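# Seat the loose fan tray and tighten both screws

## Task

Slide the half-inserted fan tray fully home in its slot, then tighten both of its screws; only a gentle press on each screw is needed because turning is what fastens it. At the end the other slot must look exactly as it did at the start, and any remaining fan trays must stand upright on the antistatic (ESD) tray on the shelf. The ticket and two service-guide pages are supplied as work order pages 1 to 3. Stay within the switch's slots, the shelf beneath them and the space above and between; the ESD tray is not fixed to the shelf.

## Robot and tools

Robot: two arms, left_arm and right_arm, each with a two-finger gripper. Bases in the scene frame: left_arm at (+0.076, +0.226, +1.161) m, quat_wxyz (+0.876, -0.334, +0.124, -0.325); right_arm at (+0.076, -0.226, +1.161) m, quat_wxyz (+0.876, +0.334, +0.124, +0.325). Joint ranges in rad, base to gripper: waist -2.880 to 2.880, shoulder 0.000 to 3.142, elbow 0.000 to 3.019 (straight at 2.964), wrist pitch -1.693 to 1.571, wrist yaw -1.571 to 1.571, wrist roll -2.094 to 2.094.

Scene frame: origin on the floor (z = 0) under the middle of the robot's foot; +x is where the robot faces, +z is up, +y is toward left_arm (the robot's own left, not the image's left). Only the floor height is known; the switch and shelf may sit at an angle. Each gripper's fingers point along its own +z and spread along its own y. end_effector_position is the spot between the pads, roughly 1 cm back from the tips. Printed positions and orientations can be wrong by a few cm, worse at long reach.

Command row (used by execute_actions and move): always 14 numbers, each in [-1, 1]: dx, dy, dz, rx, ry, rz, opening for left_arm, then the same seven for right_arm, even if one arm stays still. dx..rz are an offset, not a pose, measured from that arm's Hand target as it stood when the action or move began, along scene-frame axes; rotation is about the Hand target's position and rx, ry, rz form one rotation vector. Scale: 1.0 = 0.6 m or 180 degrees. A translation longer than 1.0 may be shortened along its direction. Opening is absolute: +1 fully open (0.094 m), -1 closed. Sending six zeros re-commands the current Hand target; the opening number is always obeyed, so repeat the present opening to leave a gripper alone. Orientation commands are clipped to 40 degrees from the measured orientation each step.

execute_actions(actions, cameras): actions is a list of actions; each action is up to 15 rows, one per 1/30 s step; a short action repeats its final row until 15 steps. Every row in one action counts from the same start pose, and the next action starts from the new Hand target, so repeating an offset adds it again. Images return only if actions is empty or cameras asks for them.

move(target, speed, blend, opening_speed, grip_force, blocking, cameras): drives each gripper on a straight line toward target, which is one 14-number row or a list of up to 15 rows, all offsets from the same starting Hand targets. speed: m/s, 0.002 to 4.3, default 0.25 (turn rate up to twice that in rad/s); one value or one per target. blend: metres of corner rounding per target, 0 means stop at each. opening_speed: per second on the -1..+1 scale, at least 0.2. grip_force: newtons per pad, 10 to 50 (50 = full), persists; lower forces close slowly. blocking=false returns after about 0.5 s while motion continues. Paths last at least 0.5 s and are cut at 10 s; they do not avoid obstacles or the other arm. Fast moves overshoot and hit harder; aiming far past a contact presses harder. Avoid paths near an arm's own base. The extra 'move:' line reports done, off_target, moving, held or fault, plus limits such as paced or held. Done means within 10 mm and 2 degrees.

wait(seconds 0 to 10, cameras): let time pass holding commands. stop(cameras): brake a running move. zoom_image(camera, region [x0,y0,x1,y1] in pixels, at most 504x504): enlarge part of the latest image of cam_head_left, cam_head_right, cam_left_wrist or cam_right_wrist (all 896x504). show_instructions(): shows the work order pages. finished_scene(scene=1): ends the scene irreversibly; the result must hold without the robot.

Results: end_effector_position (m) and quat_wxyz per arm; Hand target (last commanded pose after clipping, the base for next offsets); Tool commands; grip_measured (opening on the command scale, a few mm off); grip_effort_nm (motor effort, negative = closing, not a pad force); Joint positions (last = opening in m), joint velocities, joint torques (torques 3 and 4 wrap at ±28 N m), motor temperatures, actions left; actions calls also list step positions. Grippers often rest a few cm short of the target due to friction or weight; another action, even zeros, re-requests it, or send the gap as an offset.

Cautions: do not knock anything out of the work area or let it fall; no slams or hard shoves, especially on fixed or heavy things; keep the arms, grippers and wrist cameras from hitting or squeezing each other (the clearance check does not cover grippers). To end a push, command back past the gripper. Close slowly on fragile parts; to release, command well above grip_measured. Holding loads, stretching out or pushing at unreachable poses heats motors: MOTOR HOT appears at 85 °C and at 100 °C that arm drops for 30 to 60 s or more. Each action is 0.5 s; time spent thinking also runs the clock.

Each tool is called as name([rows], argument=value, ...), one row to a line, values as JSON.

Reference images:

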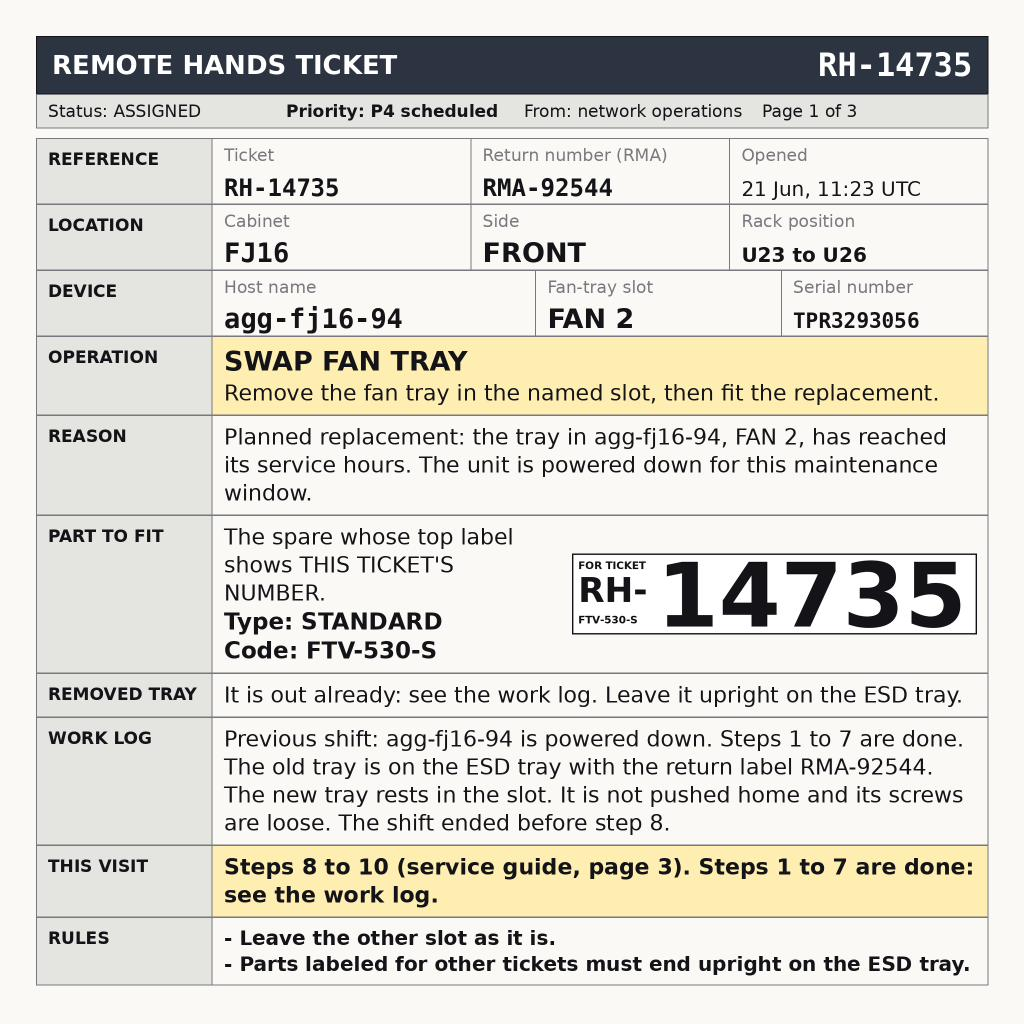

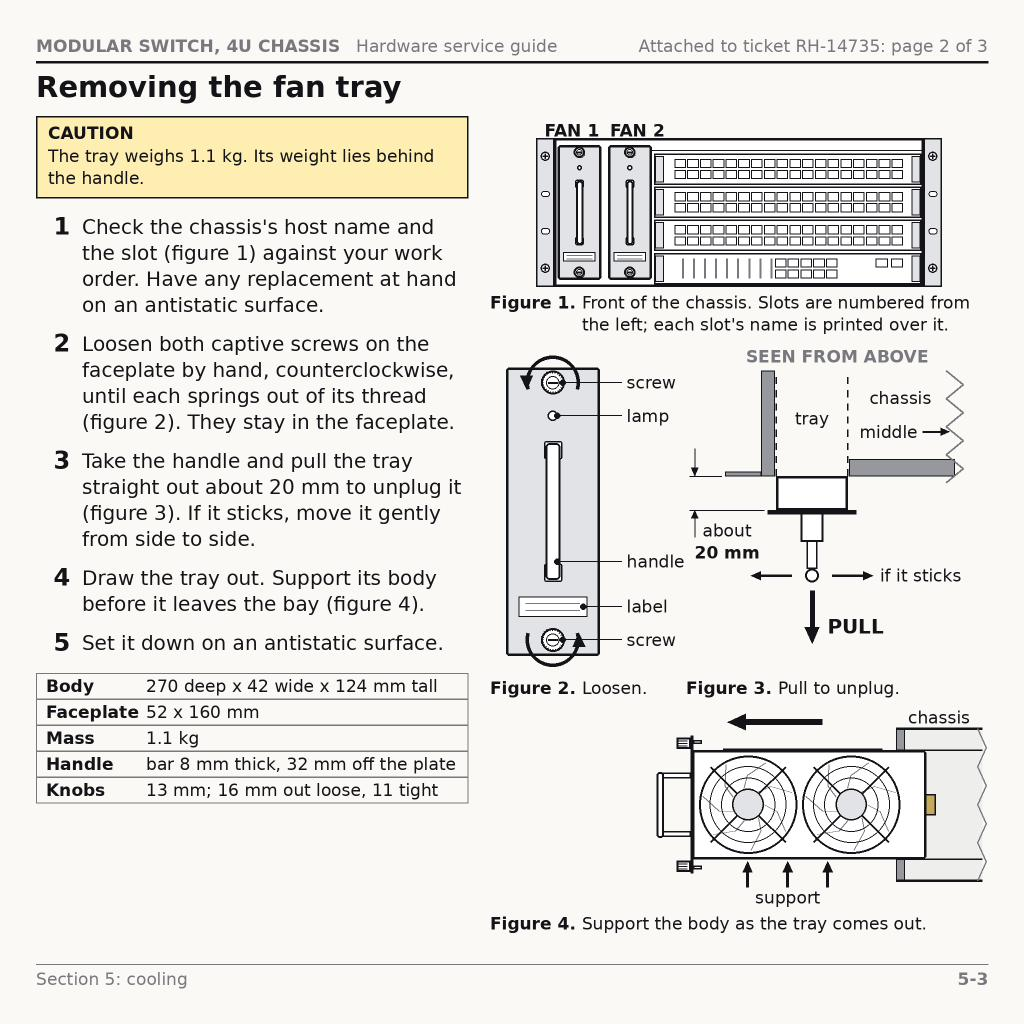

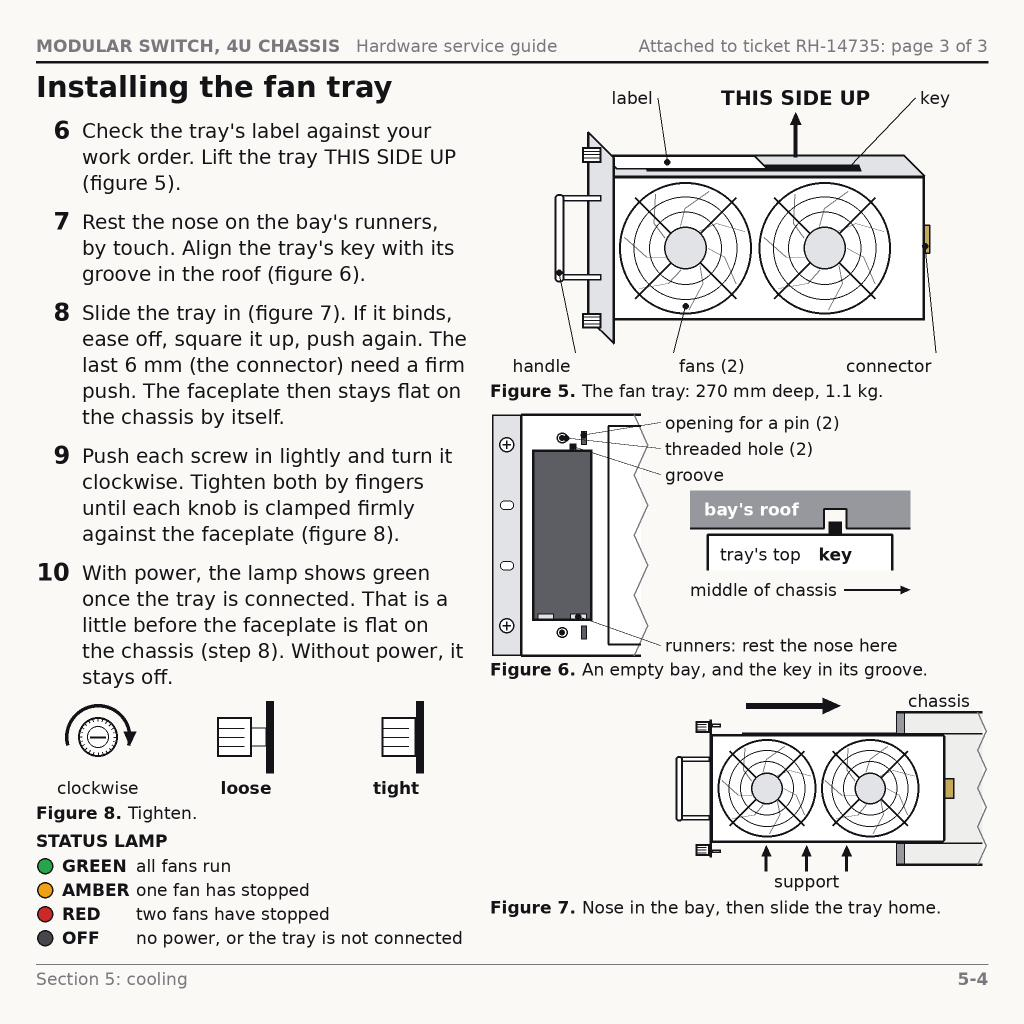

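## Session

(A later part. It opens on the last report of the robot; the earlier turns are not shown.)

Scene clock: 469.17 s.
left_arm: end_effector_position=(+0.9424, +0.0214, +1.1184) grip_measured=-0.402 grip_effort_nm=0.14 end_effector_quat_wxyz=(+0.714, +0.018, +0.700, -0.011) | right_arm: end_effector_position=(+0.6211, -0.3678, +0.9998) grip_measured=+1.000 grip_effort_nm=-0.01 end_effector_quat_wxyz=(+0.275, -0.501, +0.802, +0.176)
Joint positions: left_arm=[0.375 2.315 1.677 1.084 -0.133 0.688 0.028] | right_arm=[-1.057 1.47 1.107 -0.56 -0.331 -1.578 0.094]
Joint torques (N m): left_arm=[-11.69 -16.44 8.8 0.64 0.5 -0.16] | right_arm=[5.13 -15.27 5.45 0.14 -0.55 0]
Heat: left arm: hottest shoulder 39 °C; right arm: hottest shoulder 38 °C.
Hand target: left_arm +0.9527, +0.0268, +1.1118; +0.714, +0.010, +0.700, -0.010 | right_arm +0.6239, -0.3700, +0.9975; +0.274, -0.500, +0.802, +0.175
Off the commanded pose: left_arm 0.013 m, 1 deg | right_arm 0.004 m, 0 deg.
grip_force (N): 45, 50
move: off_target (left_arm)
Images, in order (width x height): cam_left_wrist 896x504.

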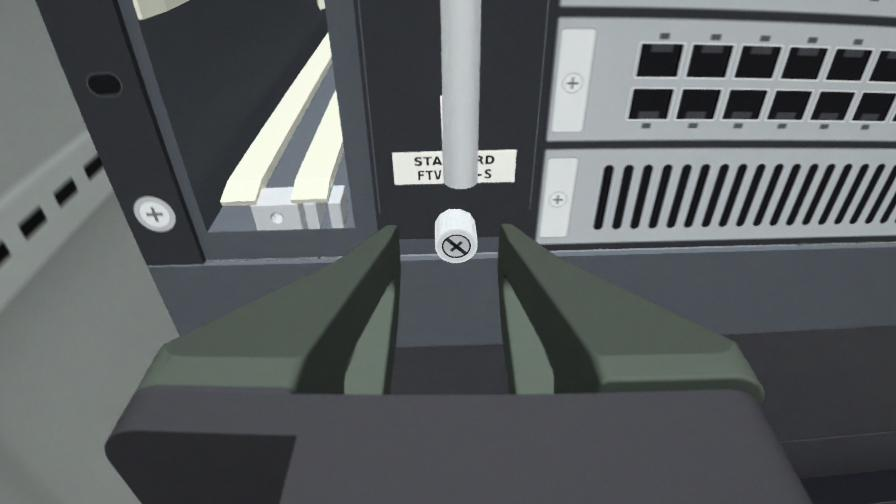

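move(target=[0.05,-0.004,-0.022,0,0,0,-0.4,0,0,0,0,0,0,1], speed=0.15, cameras=["cam_left_wrist"])

zoom_image(camera="cam_left_wrist", region=[370, 170, 530, 290])

Scene clock: 473.47 s.
left_arm: end_effector_position=(+0.9717, +0.0170, +1.1049) grip_measured=-0.402 grip_effort_nm=0.14 end_effector_quat_wxyz=(+0.713, +0.019, +0.701, -0.012) | right_arm: end_effector_position=(+0.6211, -0.3678, +0.9998) grip_measured=+1.000 grip_effort_nm=-0.01 end_effector_quat_wxyz=(+0.275, -0.501, +0.802, +0.176)
Joint positions: left_arm=[0.389 2.383 1.817 1.008 -0.119 0.681 0.028] | right_arm=[-1.057 1.47 1.107 -0.56 -0.331 -1.578 0.094]
Joint torques (N m): left_arm=[-12.22 -16.73 9.44 0.61 0.52 -0.14] | right_arm=[5.3 -15.33 5.46 0.16 -0.54 0.01]
Heat: left arm: hottest shoulder 39 °C; right arm: hottest shoulder 38 °C.
Hand target: left_arm +0.9827, +0.0243, +1.0988; +0.715, +0.010, +0.699, -0.010 | right_arm +0.6239, -0.3700, +0.9975; +0.274, -0.500, +0.802, +0.175
Off the commanded pose: left_arm 0.015 m, 1 deg | right_arm 0.004 m, 0 deg.
grip_force (N): 45, 50
move: off_target (left_arm)
Images, in order (width x height): cam_left_wrist 896x504.

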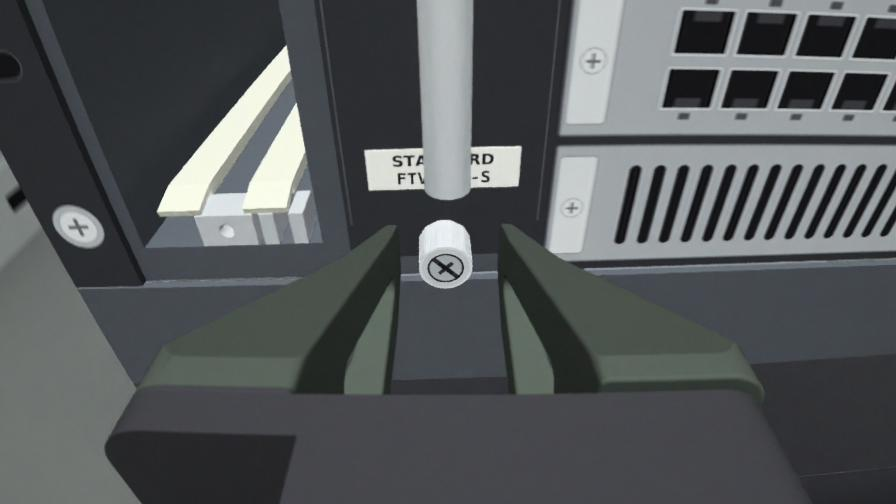

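Scaled by 3.150 from the camera's 896x504 image, which has a finer 1280x720 frame.

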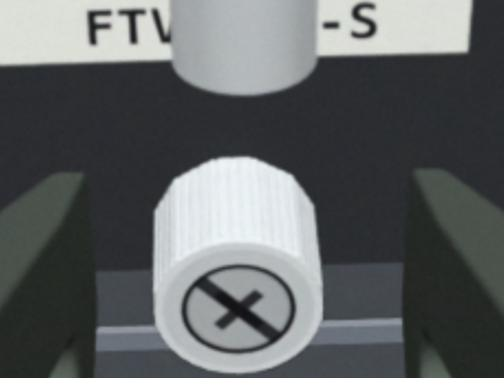

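move(target=[0.0,0.0,0.0,-0.45,0,0,-0.5,0,0,0,0,0,0,1], speed=0.5, cameras=[])

move([
  [0.0,0.0,0.0,-0.38,0,0,-0.5,0,0,0,0,0,0,1],
  [0.0,0.0,0.0,-0.38,0,0,-0.95,0,0,0,0,0,0,1],
], speed=0.5, cameras=["cam_left_wrist"])

Scene clock: 479.57 s.
left_arm: end_effector_position=(+0.9752, +0.0186, +1.1005) grip_measured=-0.498 grip_effort_nm=-0.11 end_effector_quat_wxyz=(+0.542, -0.448, +0.541, -0.462) | right_arm: end_effector_position=(+0.6211, -0.3678, +0.9998) grip_measured=+1.000 grip_effort_nm=0.00 end_effector_quat_wxyz=(+0.275, -0.501, +0.802, +0.176)
Joint positions: left_arm=[0.389 2.404 1.845 1.016 -0.145 -0.723 0.024] | right_arm=[-1.057 1.47 1.107 -0.56 -0.331 -1.578 0.094]
Joint torques (N m): left_arm=[-12.57 -17.26 9.17 1.36 0.12 -0.06] | right_arm=[5.13 -15.56 5.48 0.18 -0.54 0.02]
Heat: left arm: hottest shoulder 39 °C; right arm: hottest shoulder 38 °C.
Hand target: left_arm +0.9827, +0.0243, +1.0988; +0.550, -0.457, +0.525, -0.462 | right_arm +0.6239, -0.3700, +0.9975; +0.274, -0.500, +0.802, +0.175
Off the commanded pose: left_arm 0.010 m, 2 deg | right_arm 0.004 m, 0 deg.
grip_force (N): 45, 50
move: done
No camera images: "cameras" was empty.

Scene clock: 482.53 s.
left_arm: end_effector_position=(+0.9750, +0.0251, +1.0950) grip_measured=-0.742 grip_effort_nm=-0.91 end_effector_quat_wxyz=(+0.199, -0.689, +0.185, -0.672) | right_arm: end_effector_position=(+0.6211, -0.3678, +0.9998) grip_measured=+1.000 grip_effort_nm=-0.01 end_effector_quat_wxyz=(+0.275, -0.501, +0.802, +0.176)
Joint positions: left_arm=[0.389 2.405 1.845 1.018 -0.194 -1.916 0.012] | right_arm=[-1.057 1.47 1.107 -0.56 -0.331 -1.578 0.094]
Joint torques (N m): left_arm=[-13.1 -17.96 8.75 0.75 0.32 -0.1] | right_arm=[5.19 -15.38 5.42 0.18 -0.53 0.02]
Heat: left arm: hottest shoulder 39 °C; right arm: hottest shoulder 38 °C.
Hand target: left_arm +0.9827, +0.0243, +1.0988; -0.198, +0.687, -0.175, +0.677 | right_arm +0.6239, -0.3700, +0.9975; +0.274, -0.500, +0.802, +0.175
Off the commanded pose: left_arm 0.009 m, 1 deg | right_arm 0.004 m, 0 deg.
grip_force (N): 45, 50
move: done
Images, in order (width x height): cam_left_wrist 896x504.

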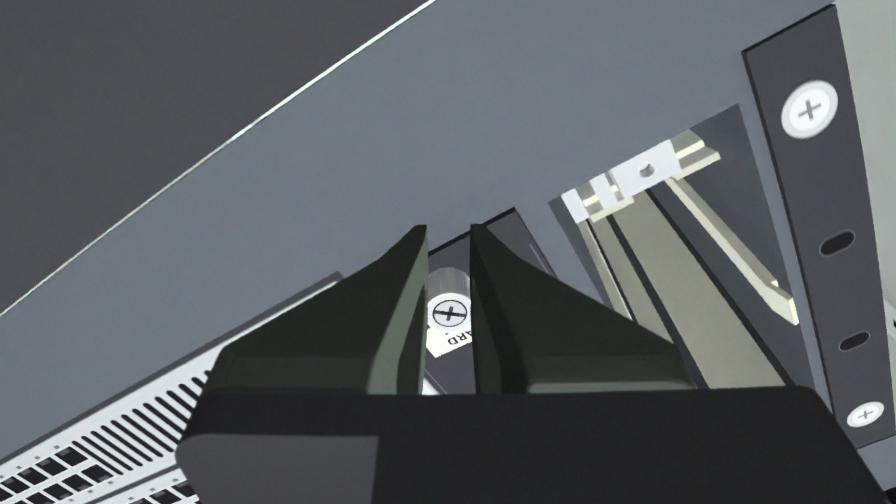

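move([
  [0.0,0.0,0.0,0,0,0,-0.55,0,0,0,0,0,0,1],
  [0.0,-0.015,0.025,0.0,0,0,-0.55,0,0,0,0,0,0,1],
], speed=0.2, cameras=["cam_left_wrist"])

Scene clock: 487.17 s.
left_arm: end_effector_position=(+0.9734, +0.0187, +1.0993) grip_measured=-0.552 grip_effort_nm=0.14 end_effector_quat_wxyz=(+0.198, -0.692, +0.183, -0.670) | right_arm: end_effector_position=(+0.6211, -0.3678, +0.9998) grip_measured=+1.000 grip_effort_nm=-0.01 end_effector_quat_wxyz=(+0.275, -0.501, +0.802, +0.176)
Joint positions: left_arm=[0.377 2.405 1.845 1.016 -0.214 -1.916 0.021] | right_arm=[-1.057 1.47 1.107 -0.56 -0.331 -1.578 0.094]
Joint torques (N m): left_arm=[-13.51 -18.96 8.7 0.51 0.34 0.06] | right_arm=[5.13 -15.44 5.55 0.18 -0.54 0]
Heat: left arm: hottest shoulder 39 °C; right arm: hottest shoulder 38 °C.
Hand target: left_arm +0.9827, +0.0154, +1.1137; -0.198, +0.687, -0.175, +0.677 | right_arm +0.6239, -0.3700, +0.9975; +0.274, -0.500, +0.802, +0.175
Off the commanded pose: left_arm 0.018 m, 1 deg | right_arm 0.004 m, 0 deg.
grip_force (N): 45, 50
move: off_target (left_arm)
Images, in order (width x height): cam_left_wrist 896x504.

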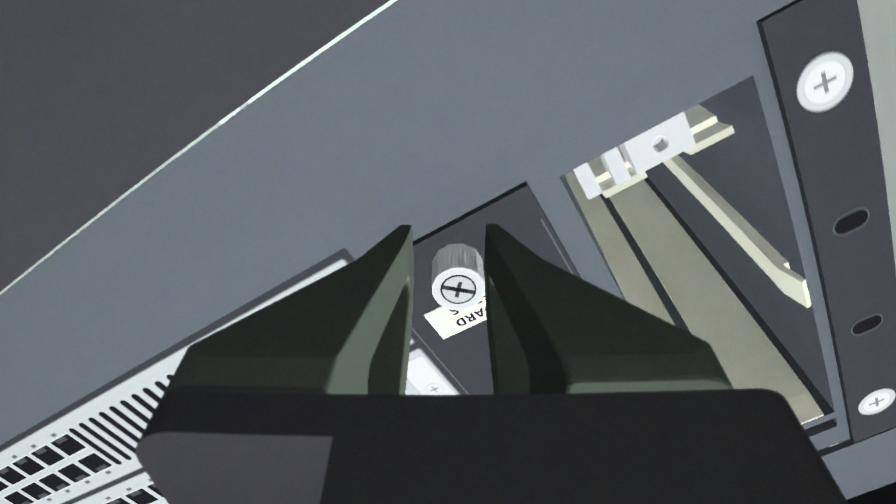

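move([
  [0.0,0.0,0.012,0,0,0,-0.55,0,0,0,0,0,0,1],
  [0.0,0.0,0.012,0.0,0,0,-0.95,0,0,0,0,0,0,1],
], speed=0.2, cameras=["cam_left_wrist"])

Scene clock: 494.07 s.
left_arm: end_effector_position=(+0.9736, +0.0193, +1.0995) grip_measured=-0.700 grip_effort_nm=-0.86 end_effector_quat_wxyz=(+0.199, -0.694, +0.181, -0.667) | right_arm: end_effector_position=(+0.6211, -0.3678, +0.9998) grip_measured=+1.000 grip_effort_nm=-0.01 end_effector_quat_wxyz=(+0.275, -0.501, +0.802, +0.176)
Joint positions: left_arm=[0.375 2.403 1.845 1.013 -0.222 -1.916 0.014] | right_arm=[-1.057 1.47 1.107 -0.56 -0.331 -1.578 0.094]
Joint torques (N m): left_arm=[-14.45 -19.84 8.1 0.51 0.5 0.02] | right_arm=[5.07 -15.44 5.45 0.21 -0.54 0.01]
Heat: left arm: hottest shoulder 39 °C; right arm: hottest shoulder 38 °C.
Hand target: left_arm +0.9828, +0.0154, +1.1210; -0.198, +0.687, -0.175, +0.677 | right_arm +0.6239, -0.3700, +0.9975; +0.274, -0.500, +0.802, +0.175
Off the commanded pose: left_arm 0.024 m, 2 deg | right_arm 0.004 m, 0 deg.
grip_force (N): 45, 50
move: off_target (left_arm); target 2's new opening was sent with left_arm's hand 0.024 m and 2 deg from that target
Images, in order (width x height): cam_left_wrist 896x504.

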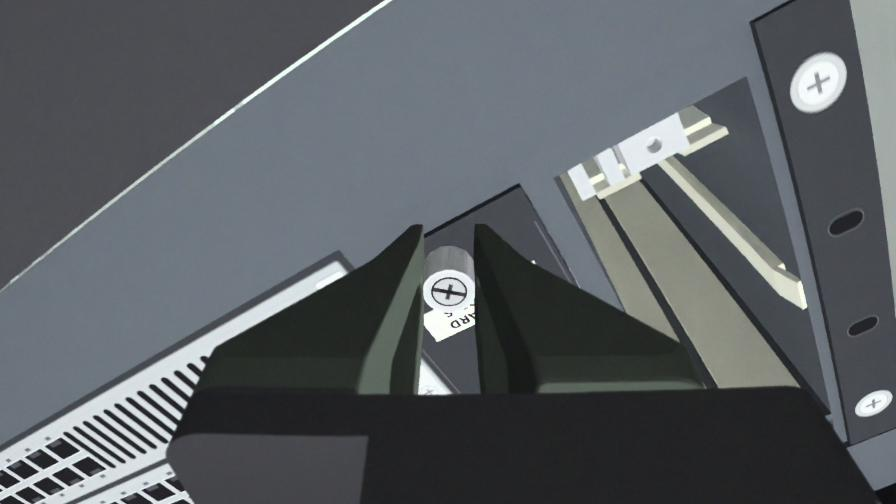

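move(target=[0.0,0.005,-0.014,0.62,0,0,-0.95,0,0,0,0,0,0,1], speed=0.5, cameras=[])

move(target=[0.0,0.0,0.0,0.62,0,0,-0.95,0,0,0,0,0,0,1], speed=0.5, cameras=["cam_left_wrist"])

Scene clock: 500.73 s.
left_arm: end_effector_position=(+0.9754, +0.0194, +1.1094) grip_measured=-0.702 grip_effort_nm=-0.92 end_effector_quat_wxyz=(+0.677, -0.230, +0.658, -0.237) | right_arm: end_effector_position=(+0.6211, -0.3678, +0.9998) grip_measured=+1.000 grip_effort_nm=-0.01 end_effector_quat_wxyz=(+0.275, -0.501, +0.802, +0.176)
Joint positions: left_arm=[0.382 2.4 1.845 1.034 -0.153 0.008 0.014] | right_arm=[-1.057 1.47 1.107 -0.56 -0.331 -1.578 0.094]
Joint torques (N m): left_arm=[-13.16 -18.67 7.99 0.27 0.92 0.21] | right_arm=[5.42 -15.44 5.46 0.17 -0.54 0]
Motor temperatures (°C): left_arm=[37 39 36 29 30 28 29] | right_arm=[30 38 35 28 30 29 28]
Heat: left arm: hottest shoulder 39 °C; right arm: hottest shoulder 38 °C.
Hand target: left_arm +0.9828, +0.0184, +1.1127; +0.679, -0.222, +0.658, -0.236 | right_arm +0.6239, -0.3700, +0.9975; +0.274, -0.500, +0.802, +0.175
Off the commanded pose: left_arm 0.008 m, 1 deg | right_arm 0.004 m, 0 deg.
grip_force (N): 45, 50
move: done
No camera images: "cameras" was empty.

Scene clock: 503.67 s.
left_arm: end_effector_position=(+0.9767, +0.0124, +1.1069) grip_measured=-0.702 grip_effort_nm=-0.92 end_effector_quat_wxyz=(+0.572, +0.430, +0.566, +0.409) | right_arm: end_effector_position=(+0.6211, -0.3678, +0.9998) grip_measured=+1.000 grip_effort_nm=0.00 end_effector_quat_wxyz=(+0.275, -0.501, +0.802, +0.176)
Joint positions: left_arm=[0.377 2.389 1.842 0.978 -0.159 1.946 0.014] | right_arm=[-1.057 1.47 1.107 -0.56 -0.331 -1.578 0.094]
Joint torques (N m): left_arm=[-12.81 -20.25 6.17 -0.01 0.22 0.08] | right_arm=[5.3 -15.44 5.44 0.14 -0.56 0.01]
Heat: left arm: hottest shoulder 40 °C; right arm: hottest shoulder 38 °C.
Hand target: left_arm +0.9827, +0.0182, +1.1125; +0.566, +0.437, +0.565, +0.412 | right_arm +0.6239, -0.3700, +0.9975; +0.274, -0.500, +0.802, +0.175
Off the commanded pose: left_arm 0.010 m, 1 deg | right_arm 0.004 m, 0 deg.
grip_force (N): 45, 50
move: done
Images, in order (width x height): cam_left_wrist 896x504.

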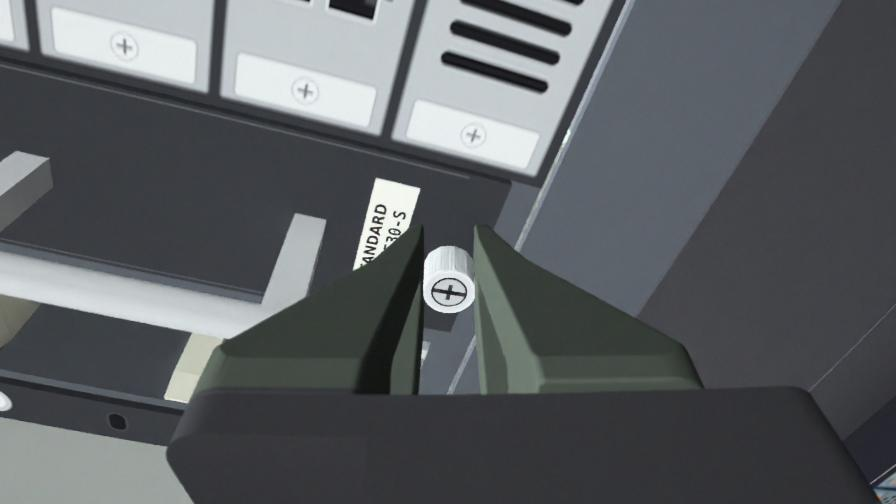

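move([
  [0.0,0.0,0.0,0,0,0,-0.55,0,0,0,0,0,0,1],
  [0.0,0.0,0.0,-0.62,0,0,-0.55,0,0,0,0,0,0,1],
], speed=0.5, cameras=[])

move(target=[0.0,0.0,0.002,-0.62,0,0,-0.55,0,0,0,0,0,0,1], speed=0.5, cameras=["cam_left_wrist"])

Scene clock: 512.60 s.
left_arm: end_effector_position=(+0.9776, +0.0086, +1.1108) grip_measured=-0.552 grip_effort_nm=0.12 end_effector_quat_wxyz=(+0.682, +0.193, +0.676, +0.201) | right_arm: end_effector_position=(+0.6211, -0.3678, +0.9998) grip_measured=+1.000 grip_effort_nm=0.00 end_effector_quat_wxyz=(+0.275, -0.501, +0.802, +0.176)
Joint positions: left_arm=[0.366 2.416 1.873 1.015 -0.185 1.252 0.021] | right_arm=[-1.057 1.47 1.107 -0.56 -0.331 -1.578 0.094]
Joint torques (N m): left_arm=[-12.69 -19.02 6.76 1.21 0.85 -6.33] | right_arm=[5.19 -15.27 5.45 0.21 -0.54 0.03]
Heat: left arm: hottest shoulder 39 °C; right arm: hottest shoulder 38 °C.
Hand target: left_arm +0.9828, +0.0184, +1.1125; +0.713, -0.045, +0.698, -0.049 | right_arm +0.6239, -0.3700, +0.9975; +0.274, -0.500, +0.802, +0.175
Off the commanded pose: left_arm 0.011 m, 70 deg; orientation clipped | right_arm 0.004 m, 0 deg.
grip_force (N): 45, 50
move: off_target (left_arm); limits=paced
No camera images: "cameras" was empty.

Scene clock: 515.10 s.
left_arm: end_effector_position=(+0.9774, +0.0089, +1.1104) grip_measured=-0.552 grip_effort_nm=0.12 end_effector_quat_wxyz=(+0.678, +0.179, +0.683, +0.203) | right_arm: end_effector_position=(+0.6211, -0.3678, +0.9998) grip_measured=+1.000 grip_effort_nm=-0.01 end_effector_quat_wxyz=(+0.275, -0.501, +0.802, +0.176)
Joint positions: left_arm=[0.361 2.423 1.881 1.025 -0.214 1.238 0.021] | right_arm=[-1.057 1.47 1.107 -0.56 -0.331 -1.578 0.094]
Joint torques (N m): left_arm=[-13.04 -19.19 7.09 1.13 -0.05 -6.29] | right_arm=[5.13 -15.5 5.46 0.17 -0.56 0.02]
Motor temperatures (°C): left_arm=[37 40 35 29 30 37 29] | right_arm=[30 38 35 27 30 29 28]
Heat: left arm: hottest shoulder 40 °C; right arm: hottest shoulder 38 °C.
Hand target: left_arm +0.9827, +0.0183, +1.1137; +0.705, -0.065, +0.705, -0.042 | right_arm +0.6239, -0.3700, +0.9975; +0.274, -0.500, +0.802, +0.175
Off the commanded pose: left_arm 0.011 m, 151 deg; orientation clipped | right_arm 0.004 m, 0 deg.
grip_force (N): 45, 50
move: off_target (left_arm); limits=paced
Images, in order (width x height): cam_left_wrist 896x504.

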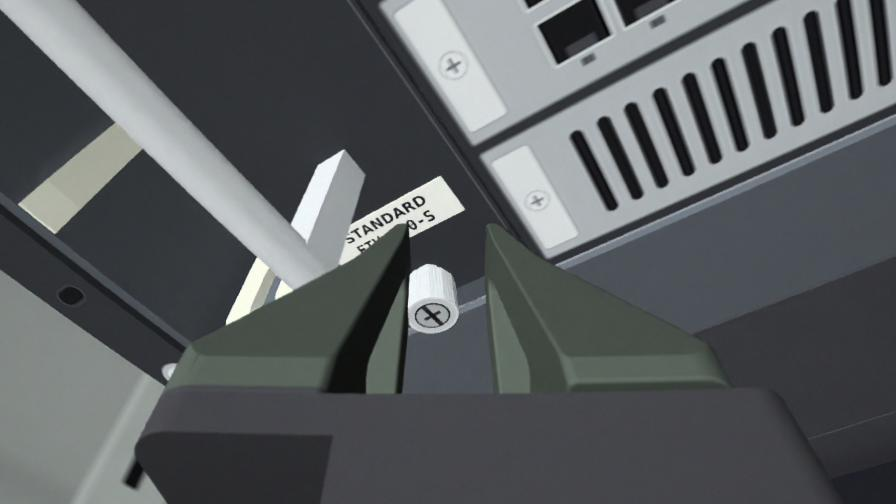

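move([
  [0.0,0.0,0.0,0.25,0,0,-0.55,0,0,0,0,0,0,1],
  [0.0,0.012,-0.018,0.25,0,0,-0.55,0,0,0,0,0,0,1],
], speed=0.3, cameras=["cam_left_wrist"])

Scene clock: 526.43 s.
left_arm: end_effector_position=(+0.9778, +0.0086, +1.1114) grip_measured=-0.550 grip_effort_nm=0.02 end_effector_quat_wxyz=(+0.681, +0.212, +0.663, +0.228) | right_arm: end_effector_position=(+0.6211, -0.3678, +0.9998) grip_measured=+1.000 grip_effort_nm=0.00 end_effector_quat_wxyz=(+0.275, -0.501, +0.802, +0.176)
Joint positions: left_arm=[0.368 2.426 1.882 1.034 -0.173 1.322 0.021] | right_arm=[-1.057 1.47 1.107 -0.56 -0.331 -1.578 0.094]
Joint torques (N m): left_arm=[-11.81 -19.84 5.82 0.55 0.68 -0.15] | right_arm=[5.3 -15.27 5.42 0.17 -0.57 0.02]
Motor temperatures (°C): left_arm=[37 40 35 29 30 54 29] | right_arm=[30 38 35 27 30 29 28]
Heat: left arm: hottest wrist roll 54 °C; right arm: hottest shoulder 38 °C.
Hand target: left_arm +0.9826, +0.0254, +1.1028; +0.676, +0.209, +0.667, +0.231 | right_arm +0.6239, -0.3700, +0.9975; +0.274, -0.500, +0.802, +0.175
Off the commanded pose: left_arm 0.020 m, 1 deg | right_arm 0.004 m, 0 deg.
grip_force (N): 45, 50
move: off_target (left_arm)
Images, in order (width x height): cam_left_wrist 896x504.

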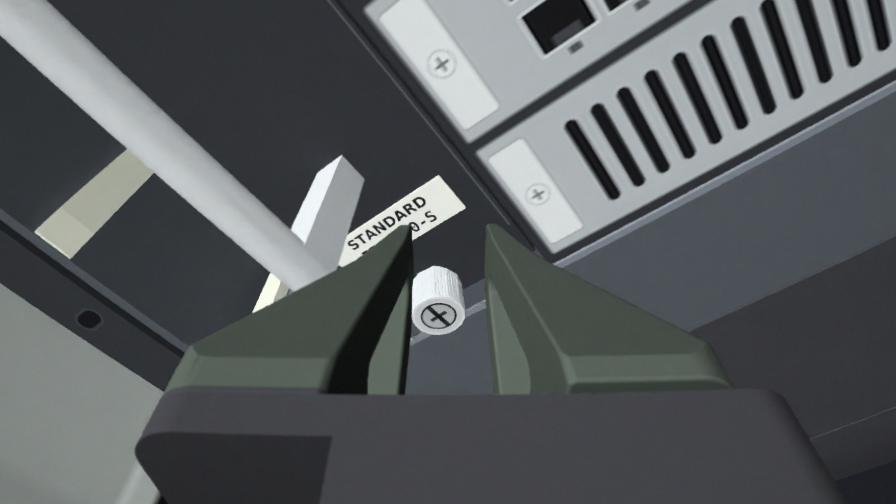

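move(target=[-0.07,-0.01,0.0,0.0,0,0,-0.5,0,0,0,0,0,0,1], speed=0.2, cameras=["cam_left_wrist"])

zoom_image(camera="cam_left_wrist", region=[300, 100, 560, 300])

Scene clock: 532.20 s.
left_arm: end_effector_position=(+0.9374, +0.0062, +1.0938) grip_measured=-0.502 grip_effort_nm=0.14 end_effector_quat_wxyz=(+0.673, +0.221, +0.670, +0.223) | right_arm: end_effector_position=(+0.6211, -0.3678, +0.9998) grip_measured=+1.000 grip_effort_nm=-0.01 end_effector_quat_wxyz=(+0.275, -0.501, +0.802, +0.176)
Joint positions: left_arm=[0.369 2.39 1.726 1.127 -0.181 1.323 0.023] | right_arm=[-1.057 1.47 1.107 -0.56 -0.331 -1.578 0.094]
Joint torques (N m): left_arm=[-12.57 -19.6 4.71 1.59 0.37 -0.11] | right_arm=[5.01 -15.38 5.55 0.17 -0.56 0]
Motor temperatures (°C): left_arm=[37 40 35 29 30 48 29] | right_arm=[30 38 35 27 30 29 28]
Heat: left arm: hottest wrist roll 48 °C; right arm: hottest shoulder 38 °C.
Hand target: left_arm +0.9407, +0.0195, +1.1027; +0.676, +0.209, +0.667, +0.231 | right_arm +0.6239, -0.3700, +0.9975; +0.274, -0.500, +0.802, +0.175
Off the commanded pose: left_arm 0.016 m, 2 deg | right_arm 0.004 m, 0 deg.
grip_force (N): 45, 50
move: off_target (left_arm)
Images, in order (width x height): cam_left_wrist 896x504.

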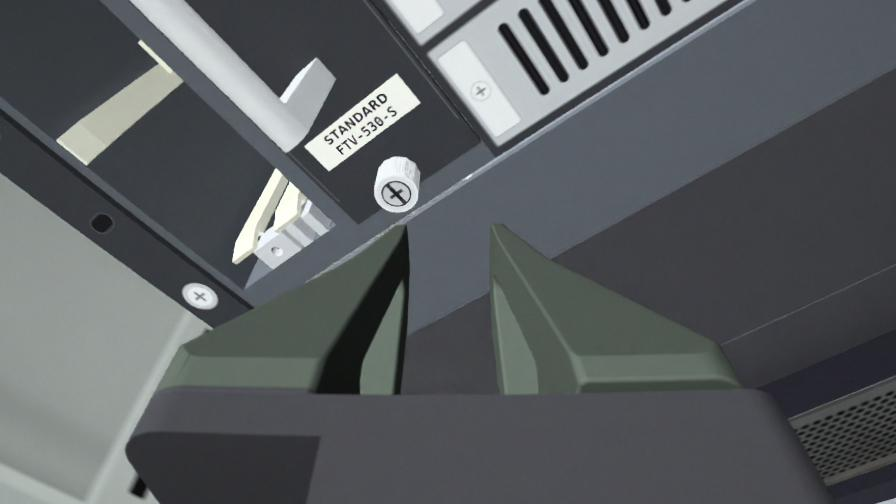

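Scaled by 1.938 from the camera's 896x504 image, which has a finer 1280x720 frame.

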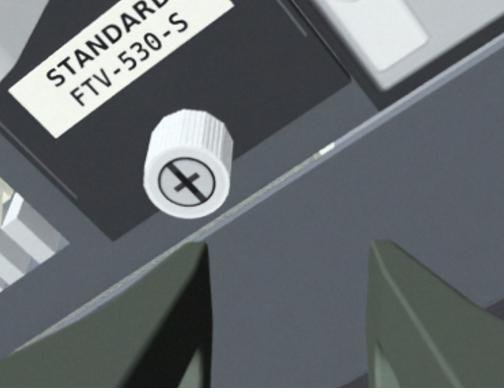

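move(target=[0.0,0.0,0.01,-0.51,0,0,-0.4,0,0,0,0,0,0,1], speed=0.6, cameras=[])

move(target=[0.0,0.0,0.01,-0.53,0,0,-0.4,0,0,0,0,0,0,1], speed=0.6, cameras=["cam_left_wrist"])

Scene clock: 540.50 s.
left_arm: end_effector_position=(+0.9398, +0.0188, +1.0987) grip_measured=-0.402 grip_effort_nm=0.14 end_effector_quat_wxyz=(+0.624, -0.338, +0.633, -0.311) | right_arm: end_effector_position=(+0.6211, -0.3678, +0.9998) grip_measured=+1.000 grip_effort_nm=0.00 end_effector_quat_wxyz=(+0.275, -0.501, +0.802, +0.176)
Joint positions: left_arm=[0.369 2.359 1.707 1.105 -0.223 -0.27 0.028] | right_arm=[-1.057 1.47 1.107 -0.56 -0.331 -1.578 0.094]
Joint torques (N m): left_arm=[-12.86 -19.55 4.27 0.43 0.53 -0.05] | right_arm=[5.3 -15.56 5.45 0.13 -0.54 0]
Motor temperatures (°C): left_arm=[37 40 35 29 30 42 29] | right_arm=[30 38 35 27 30 29 28]
Heat: left arm: hottest wrist roll 42 °C; right arm: hottest shoulder 38 °C.
Hand target: left_arm +0.9407, +0.0196, +1.1088; +0.621, -0.340, +0.630, -0.318 | right_arm +0.6239, -0.3700, +0.9975; +0.274, -0.500, +0.802, +0.175
Off the commanded pose: left_arm 0.010 m, 1 deg | right_arm 0.004 m, 0 deg.
grip_force (N): 45, 50
move: done
No camera images: "cameras" was empty.

Scene clock: 542.90 s.
left_arm: end_effector_position=(+0.9395, +0.0154, +1.1072) grip_measured=-0.402 grip_effort_nm=0.14 end_effector_quat_wxyz=(+0.173, -0.687, +0.192, -0.679) | right_arm: end_effector_position=(+0.6211, -0.3678, +0.9998) grip_measured=+1.000 grip_effort_nm=0.00 end_effector_quat_wxyz=(+0.275, -0.501, +0.802, +0.176)
Joint positions: left_arm=[0.369 2.331 1.684 1.075 -0.176 -1.941 0.028] | right_arm=[-1.057 1.47 1.107 -0.56 -0.331 -1.578 0.094]
Joint torques (N m): left_arm=[-12.92 -19.6 4.31 0.61 0.52 -0.06] | right_arm=[5.25 -15.27 5.49 0.18 -0.53 0]
Heat: left arm: hottest wrist roll 41 °C; right arm: hottest shoulder 38 °C.
Hand target: left_arm +0.9408, +0.0196, +1.1149; -0.167, +0.688, -0.189, +0.680 | right_arm +0.6239, -0.3700, +0.9975; +0.274, -0.500, +0.802, +0.175
Off the commanded pose: left_arm 0.009 m, 1 deg | right_arm 0.004 m, 0 deg.
grip_force (N): 45, 50
move: done
Images, in order (width x height): cam_left_wrist 896x504.

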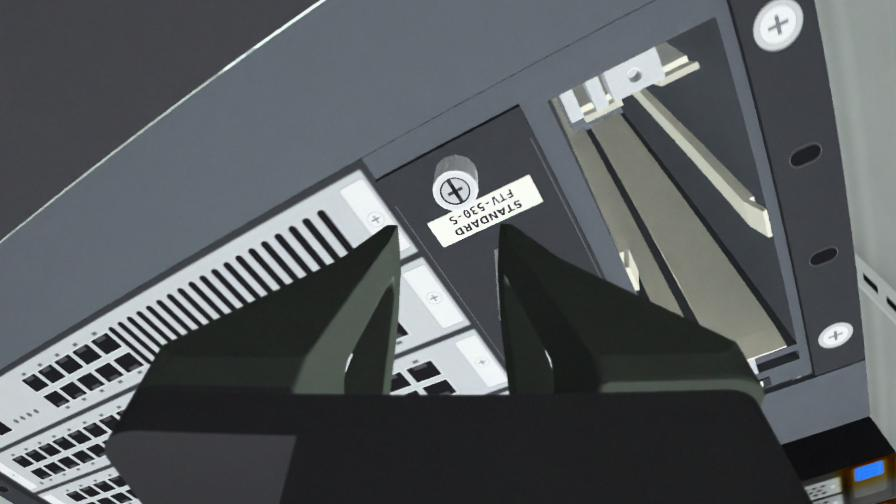

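move(target=[0.065,0.0,0.004,0,0,0,-0.4,0,0,0,0,0,0,1], speed=0.15, cameras=["cam_left_wrist"])

Scene clock: 548.83 s.
left_arm: end_effector_position=(+0.9718, +0.0186, +1.1226) grip_measured=-0.402 grip_effort_nm=0.13 end_effector_quat_wxyz=(+0.167, -0.687, +0.195, -0.680) | right_arm: end_effector_position=(+0.6211, -0.3678, +0.9998) grip_measured=+1.000 grip_effort_nm=0.00 end_effector_quat_wxyz=(+0.275, -0.501, +0.802, +0.176)
Joint positions: left_arm=[0.369 2.338 1.788 0.97 -0.167 -1.946 0.028] | right_arm=[-1.057 1.47 1.107 -0.56 -0.331 -1.578 0.094]
Joint torques (N m): left_arm=[-11.63 -17.08 8.99 0.42 0.4 -0.06] | right_arm=[5.42 -15.38 5.46 0.16 -0.54 0.01]
Heat: left arm: hottest shoulder 40 °C; right arm: hottest shoulder 38 °C.
Hand target: left_arm +0.9797, +0.0194, +1.1173; -0.166, +0.688, -0.189, +0.680 | right_arm +0.6239, -0.3700, +0.9975; +0.274, -0.500, +0.802, +0.175
Off the commanded pose: left_arm 0.010 m, 1 deg | right_arm 0.004 m, 0 deg.
grip_force (N): 45, 50
move: done
Images, in order (width x height): cam_left_wrist 896x504.

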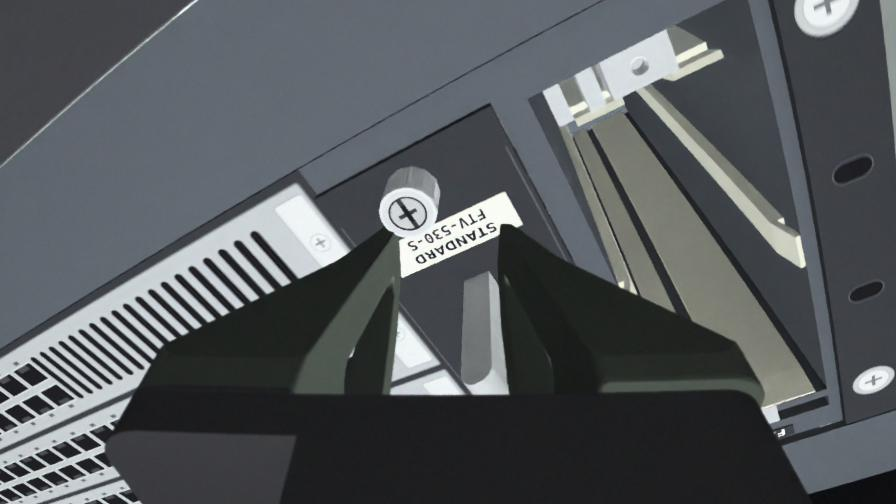

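move([
  [-0.04,0.0,-0.004,0,0,0,-0.4,0,0,0,0,0,0,1],
  [-0.04,0.0,-0.03,0,0,0,-0.4,0,0,0,0,0,0,1],
  [0.0,0.0,-0.03,0,0,0,-0.4,0,0,0,0,0,0,1],
], speed=0.15, cameras=["cam_left_wrist"])

Scene clock: 554.00 s.
left_arm: end_effector_position=(+0.9689, +0.0121, +1.1077) grip_measured=-0.402 grip_effort_nm=0.13 end_effector_quat_wxyz=(+0.164, -0.686, +0.197, -0.681) | right_arm: end_effector_position=(+0.6211, -0.3678, +0.9998) grip_measured=+1.000 grip_effort_nm=-0.01 end_effector_quat_wxyz=(+0.275, -0.501, +0.802, +0.176)
Joint positions: left_arm=[0.375 2.367 1.8 0.981 -0.155 -1.952 0.028] | right_arm=[-1.057 1.47 1.107 -0.56 -0.331 -1.578 0.094]
Joint torques (N m): left_arm=[-11.69 -16.79 9.24 0.58 0.53 -0.09] | right_arm=[5.13 -15.62 5.49 0.16 -0.55 0]
Motor temperatures (°C): left_arm=[37 40 35 29 30 37 29] | right_arm=[30 38 35 27 30 29 28]
Heat: left arm: hottest shoulder 40 °C; right arm: hottest shoulder 38 °C.
Hand target: left_arm +0.9798, +0.0196, +1.0993; -0.167, +0.688, -0.189, +0.680 | right_arm +0.6239, -0.3700, +0.9975; +0.274, -0.500, +0.802, +0.175
Off the commanded pose: left_arm 0.016 m, 1 deg | right_arm 0.004 m, 0 deg.
grip_force (N): 45, 50
move: off_target (left_arm)
Images, in order (width x height): cam_left_wrist 896x504.

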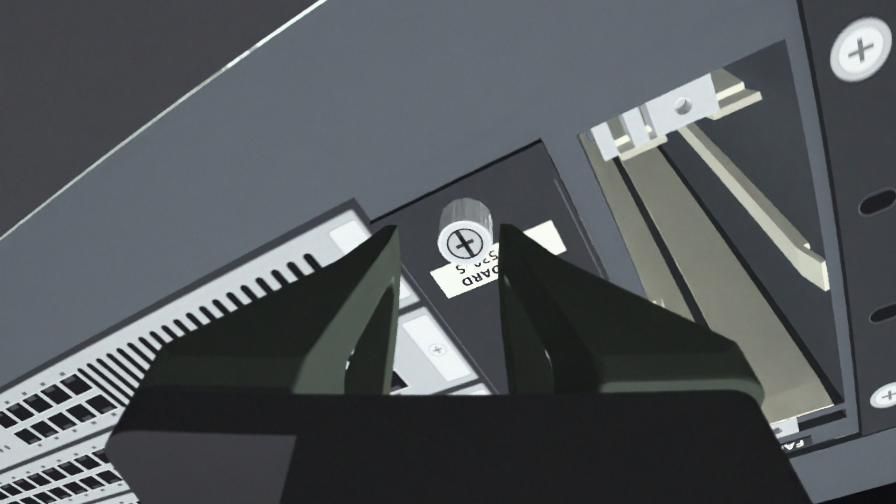

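move([
  [-0.04,0.011,-0.006,0,0,0,-0.4,0,0,0,0,0,0,1],
  [0.006,0.011,-0.006,0,0,0,-0.4,0,0,0,0,0,0,1],
], speed=0.15, cameras=["cam_left_wrist"])

Scene clock: 563.40 s.
left_arm: end_effector_position=(+0.9637, +0.0108, +1.0971) grip_measured=-0.402 grip_effort_nm=0.13 end_effector_quat_wxyz=(+0.159, -0.689, +0.204, -0.677) | right_arm: end_effector_position=(+0.6211, -0.3678, +0.9998) grip_measured=+1.000 grip_effort_nm=0.00 end_effector_quat_wxyz=(+0.275, -0.501, +0.802, +0.176)
Joint positions: left_arm=[0.383 2.369 1.784 0.98 -0.145 -1.956 0.028] | right_arm=[-1.057 1.47 1.107 -0.56 -0.331 -1.578 0.094]
Joint torques (N m): left_arm=[-11.75 -17.08 10.52 0.5 0.52 -0.12] | right_arm=[5.25 -15.5 5.45 0.21 -0.53 0.01]
Heat: left arm: hottest shoulder 40 °C; right arm: hottest shoulder 38 °C.
Hand target: left_arm +0.9833, +0.0261, +1.0957; -0.167, +0.688, -0.189, +0.680 | right_arm +0.6239, -0.3700, +0.9975; +0.274, -0.500, +0.802, +0.175
Off the commanded pose: left_arm 0.025 m, 2 deg | right_arm 0.004 m, 0 deg.
grip_force (N): 45, 50
move: off_target (left_arm)
Images, in order (width x height): cam_left_wrist 896x504.

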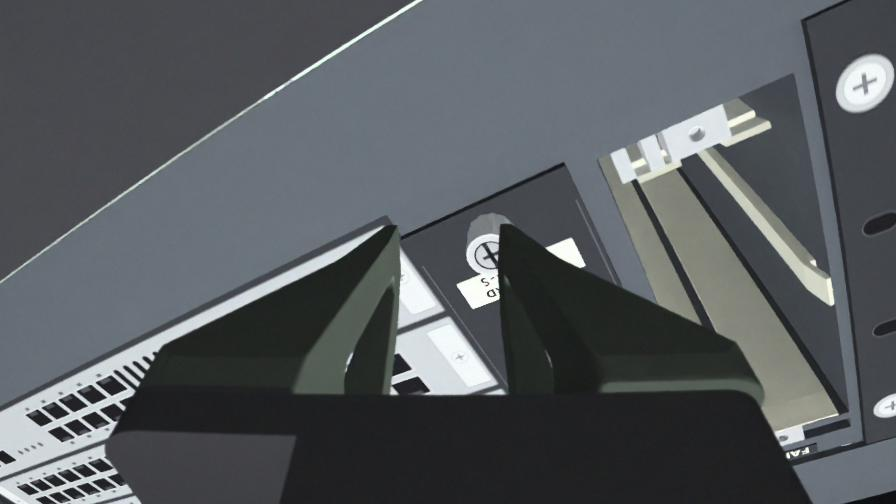

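move([
  [-0.05,0.0,0.006,0,0,0,-0.1,0,0,0,0,0,0,1],
  [-0.05,0.008,0.01,0,0,0,-0.1,0,0,0,0,0,0,1],
  [0.0,0.008,0.01,0,0,0,-0.1,0,0,0,0,0,0,1],
], speed=0.15, cameras=["cam_left_wrist"])

Scene clock: 569.37 s.
left_arm: end_effector_position=(+0.9739, +0.0222, +1.1114) grip_measured=-0.102 grip_effort_nm=0.14 end_effector_quat_wxyz=(+0.164, -0.685, +0.196, -0.682) | right_arm: end_effector_position=(+0.6211, -0.3678, +0.9998) grip_measured=+1.000 grip_effort_nm=0.00 end_effector_quat_wxyz=(+0.275, -0.501, +0.802, +0.176)
Joint positions: left_arm=[0.385 2.352 1.8 0.969 -0.145 -1.956 0.042] | right_arm=[-1.057 1.47 1.107 -0.56 -0.331 -1.578 0.094]
Joint torques (N m): left_arm=[-12.04 -17.55 8.69 0.61 0.5 -0.08] | right_arm=[5.25 -15.38 5.46 0.21 -0.54 0.01]
Heat: left arm: hottest shoulder 40 °C; right arm: hottest shoulder 38 °C.
Hand target: left_arm +0.9833, +0.0308, +1.1018; -0.166, +0.688, -0.189, +0.680 | right_arm +0.6239, -0.3700, +0.9975; +0.274, -0.500, +0.802, +0.175
Off the commanded pose: left_arm 0.016 m, 1 deg | right_arm 0.004 m, 0 deg.
grip_force (N): 45, 50
move: off_target (left_arm)
Images, in order (width x height): cam_left_wrist 896x504.

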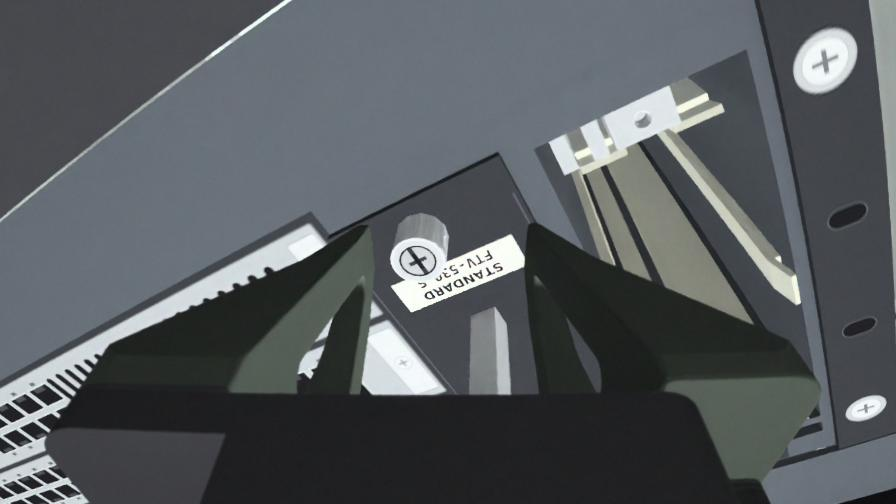

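move([
  [0.0,-0.013,-0.008,0,0,0,-0.2,0,0,0,0,0,0,1],
  [0.008,-0.013,-0.008,0,0,0,-0.95,0,0,0,0,0,0,1],
], speed=0.15, cameras=["cam_left_wrist"])

Scene clock: 576.43 s.
left_arm: end_effector_position=(+0.9780, +0.0170, +1.1048) grip_measured=-0.698 grip_effort_nm=-0.86 end_effector_quat_wxyz=(+0.164, -0.686, +0.196, -0.681) | right_arm: end_effector_position=(+0.6211, -0.3678, +0.9998) grip_measured=+1.000 grip_effort_nm=-0.01 end_effector_quat_wxyz=(+0.275, -0.501, +0.802, +0.176)
Joint positions: left_arm=[0.385 2.378 1.834 0.959 -0.147 -1.956 0.014] | right_arm=[-1.057 1.47 1.107 -0.56 -0.331 -1.578 0.094]
Joint torques (N m): left_arm=[-11.81 -17.03 9.31 0.64 0.47 -0.06] | right_arm=[5.19 -15.27 5.45 0.17 -0.55 -0.01]
Heat: left arm: hottest shoulder 40 °C; right arm: hottest shoulder 38 °C.
Hand target: left_arm +0.9882, +0.0232, +1.0970; -0.167, +0.688, -0.189, +0.680 | right_arm +0.6239, -0.3700, +0.9975; +0.274, -0.500, +0.802, +0.175
Off the commanded pose: left_arm 0.014 m, 1 deg | right_arm 0.004 m, 0 deg.
grip_force (N): 45, 50
move: off_target (left_arm); target 2's new opening was sent with left_arm's hand 0.015 m and 1 deg from that target
Images, in order (width x height): cam_left_wrist 896x504.

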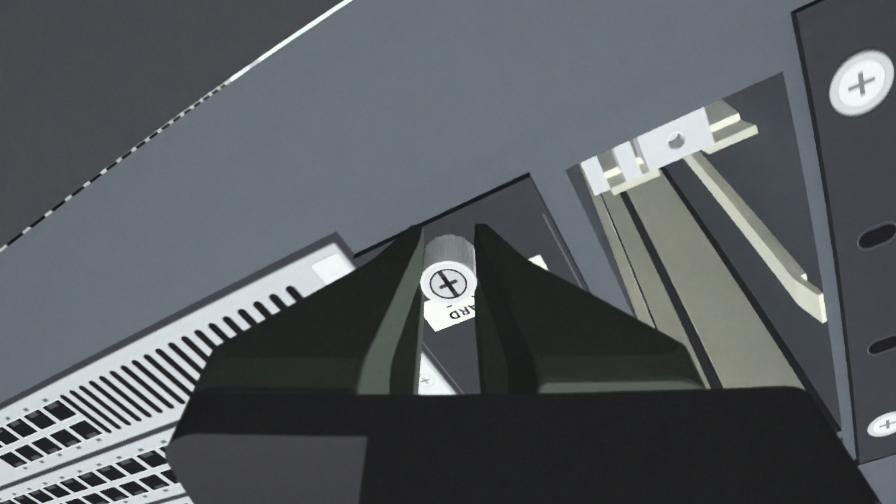

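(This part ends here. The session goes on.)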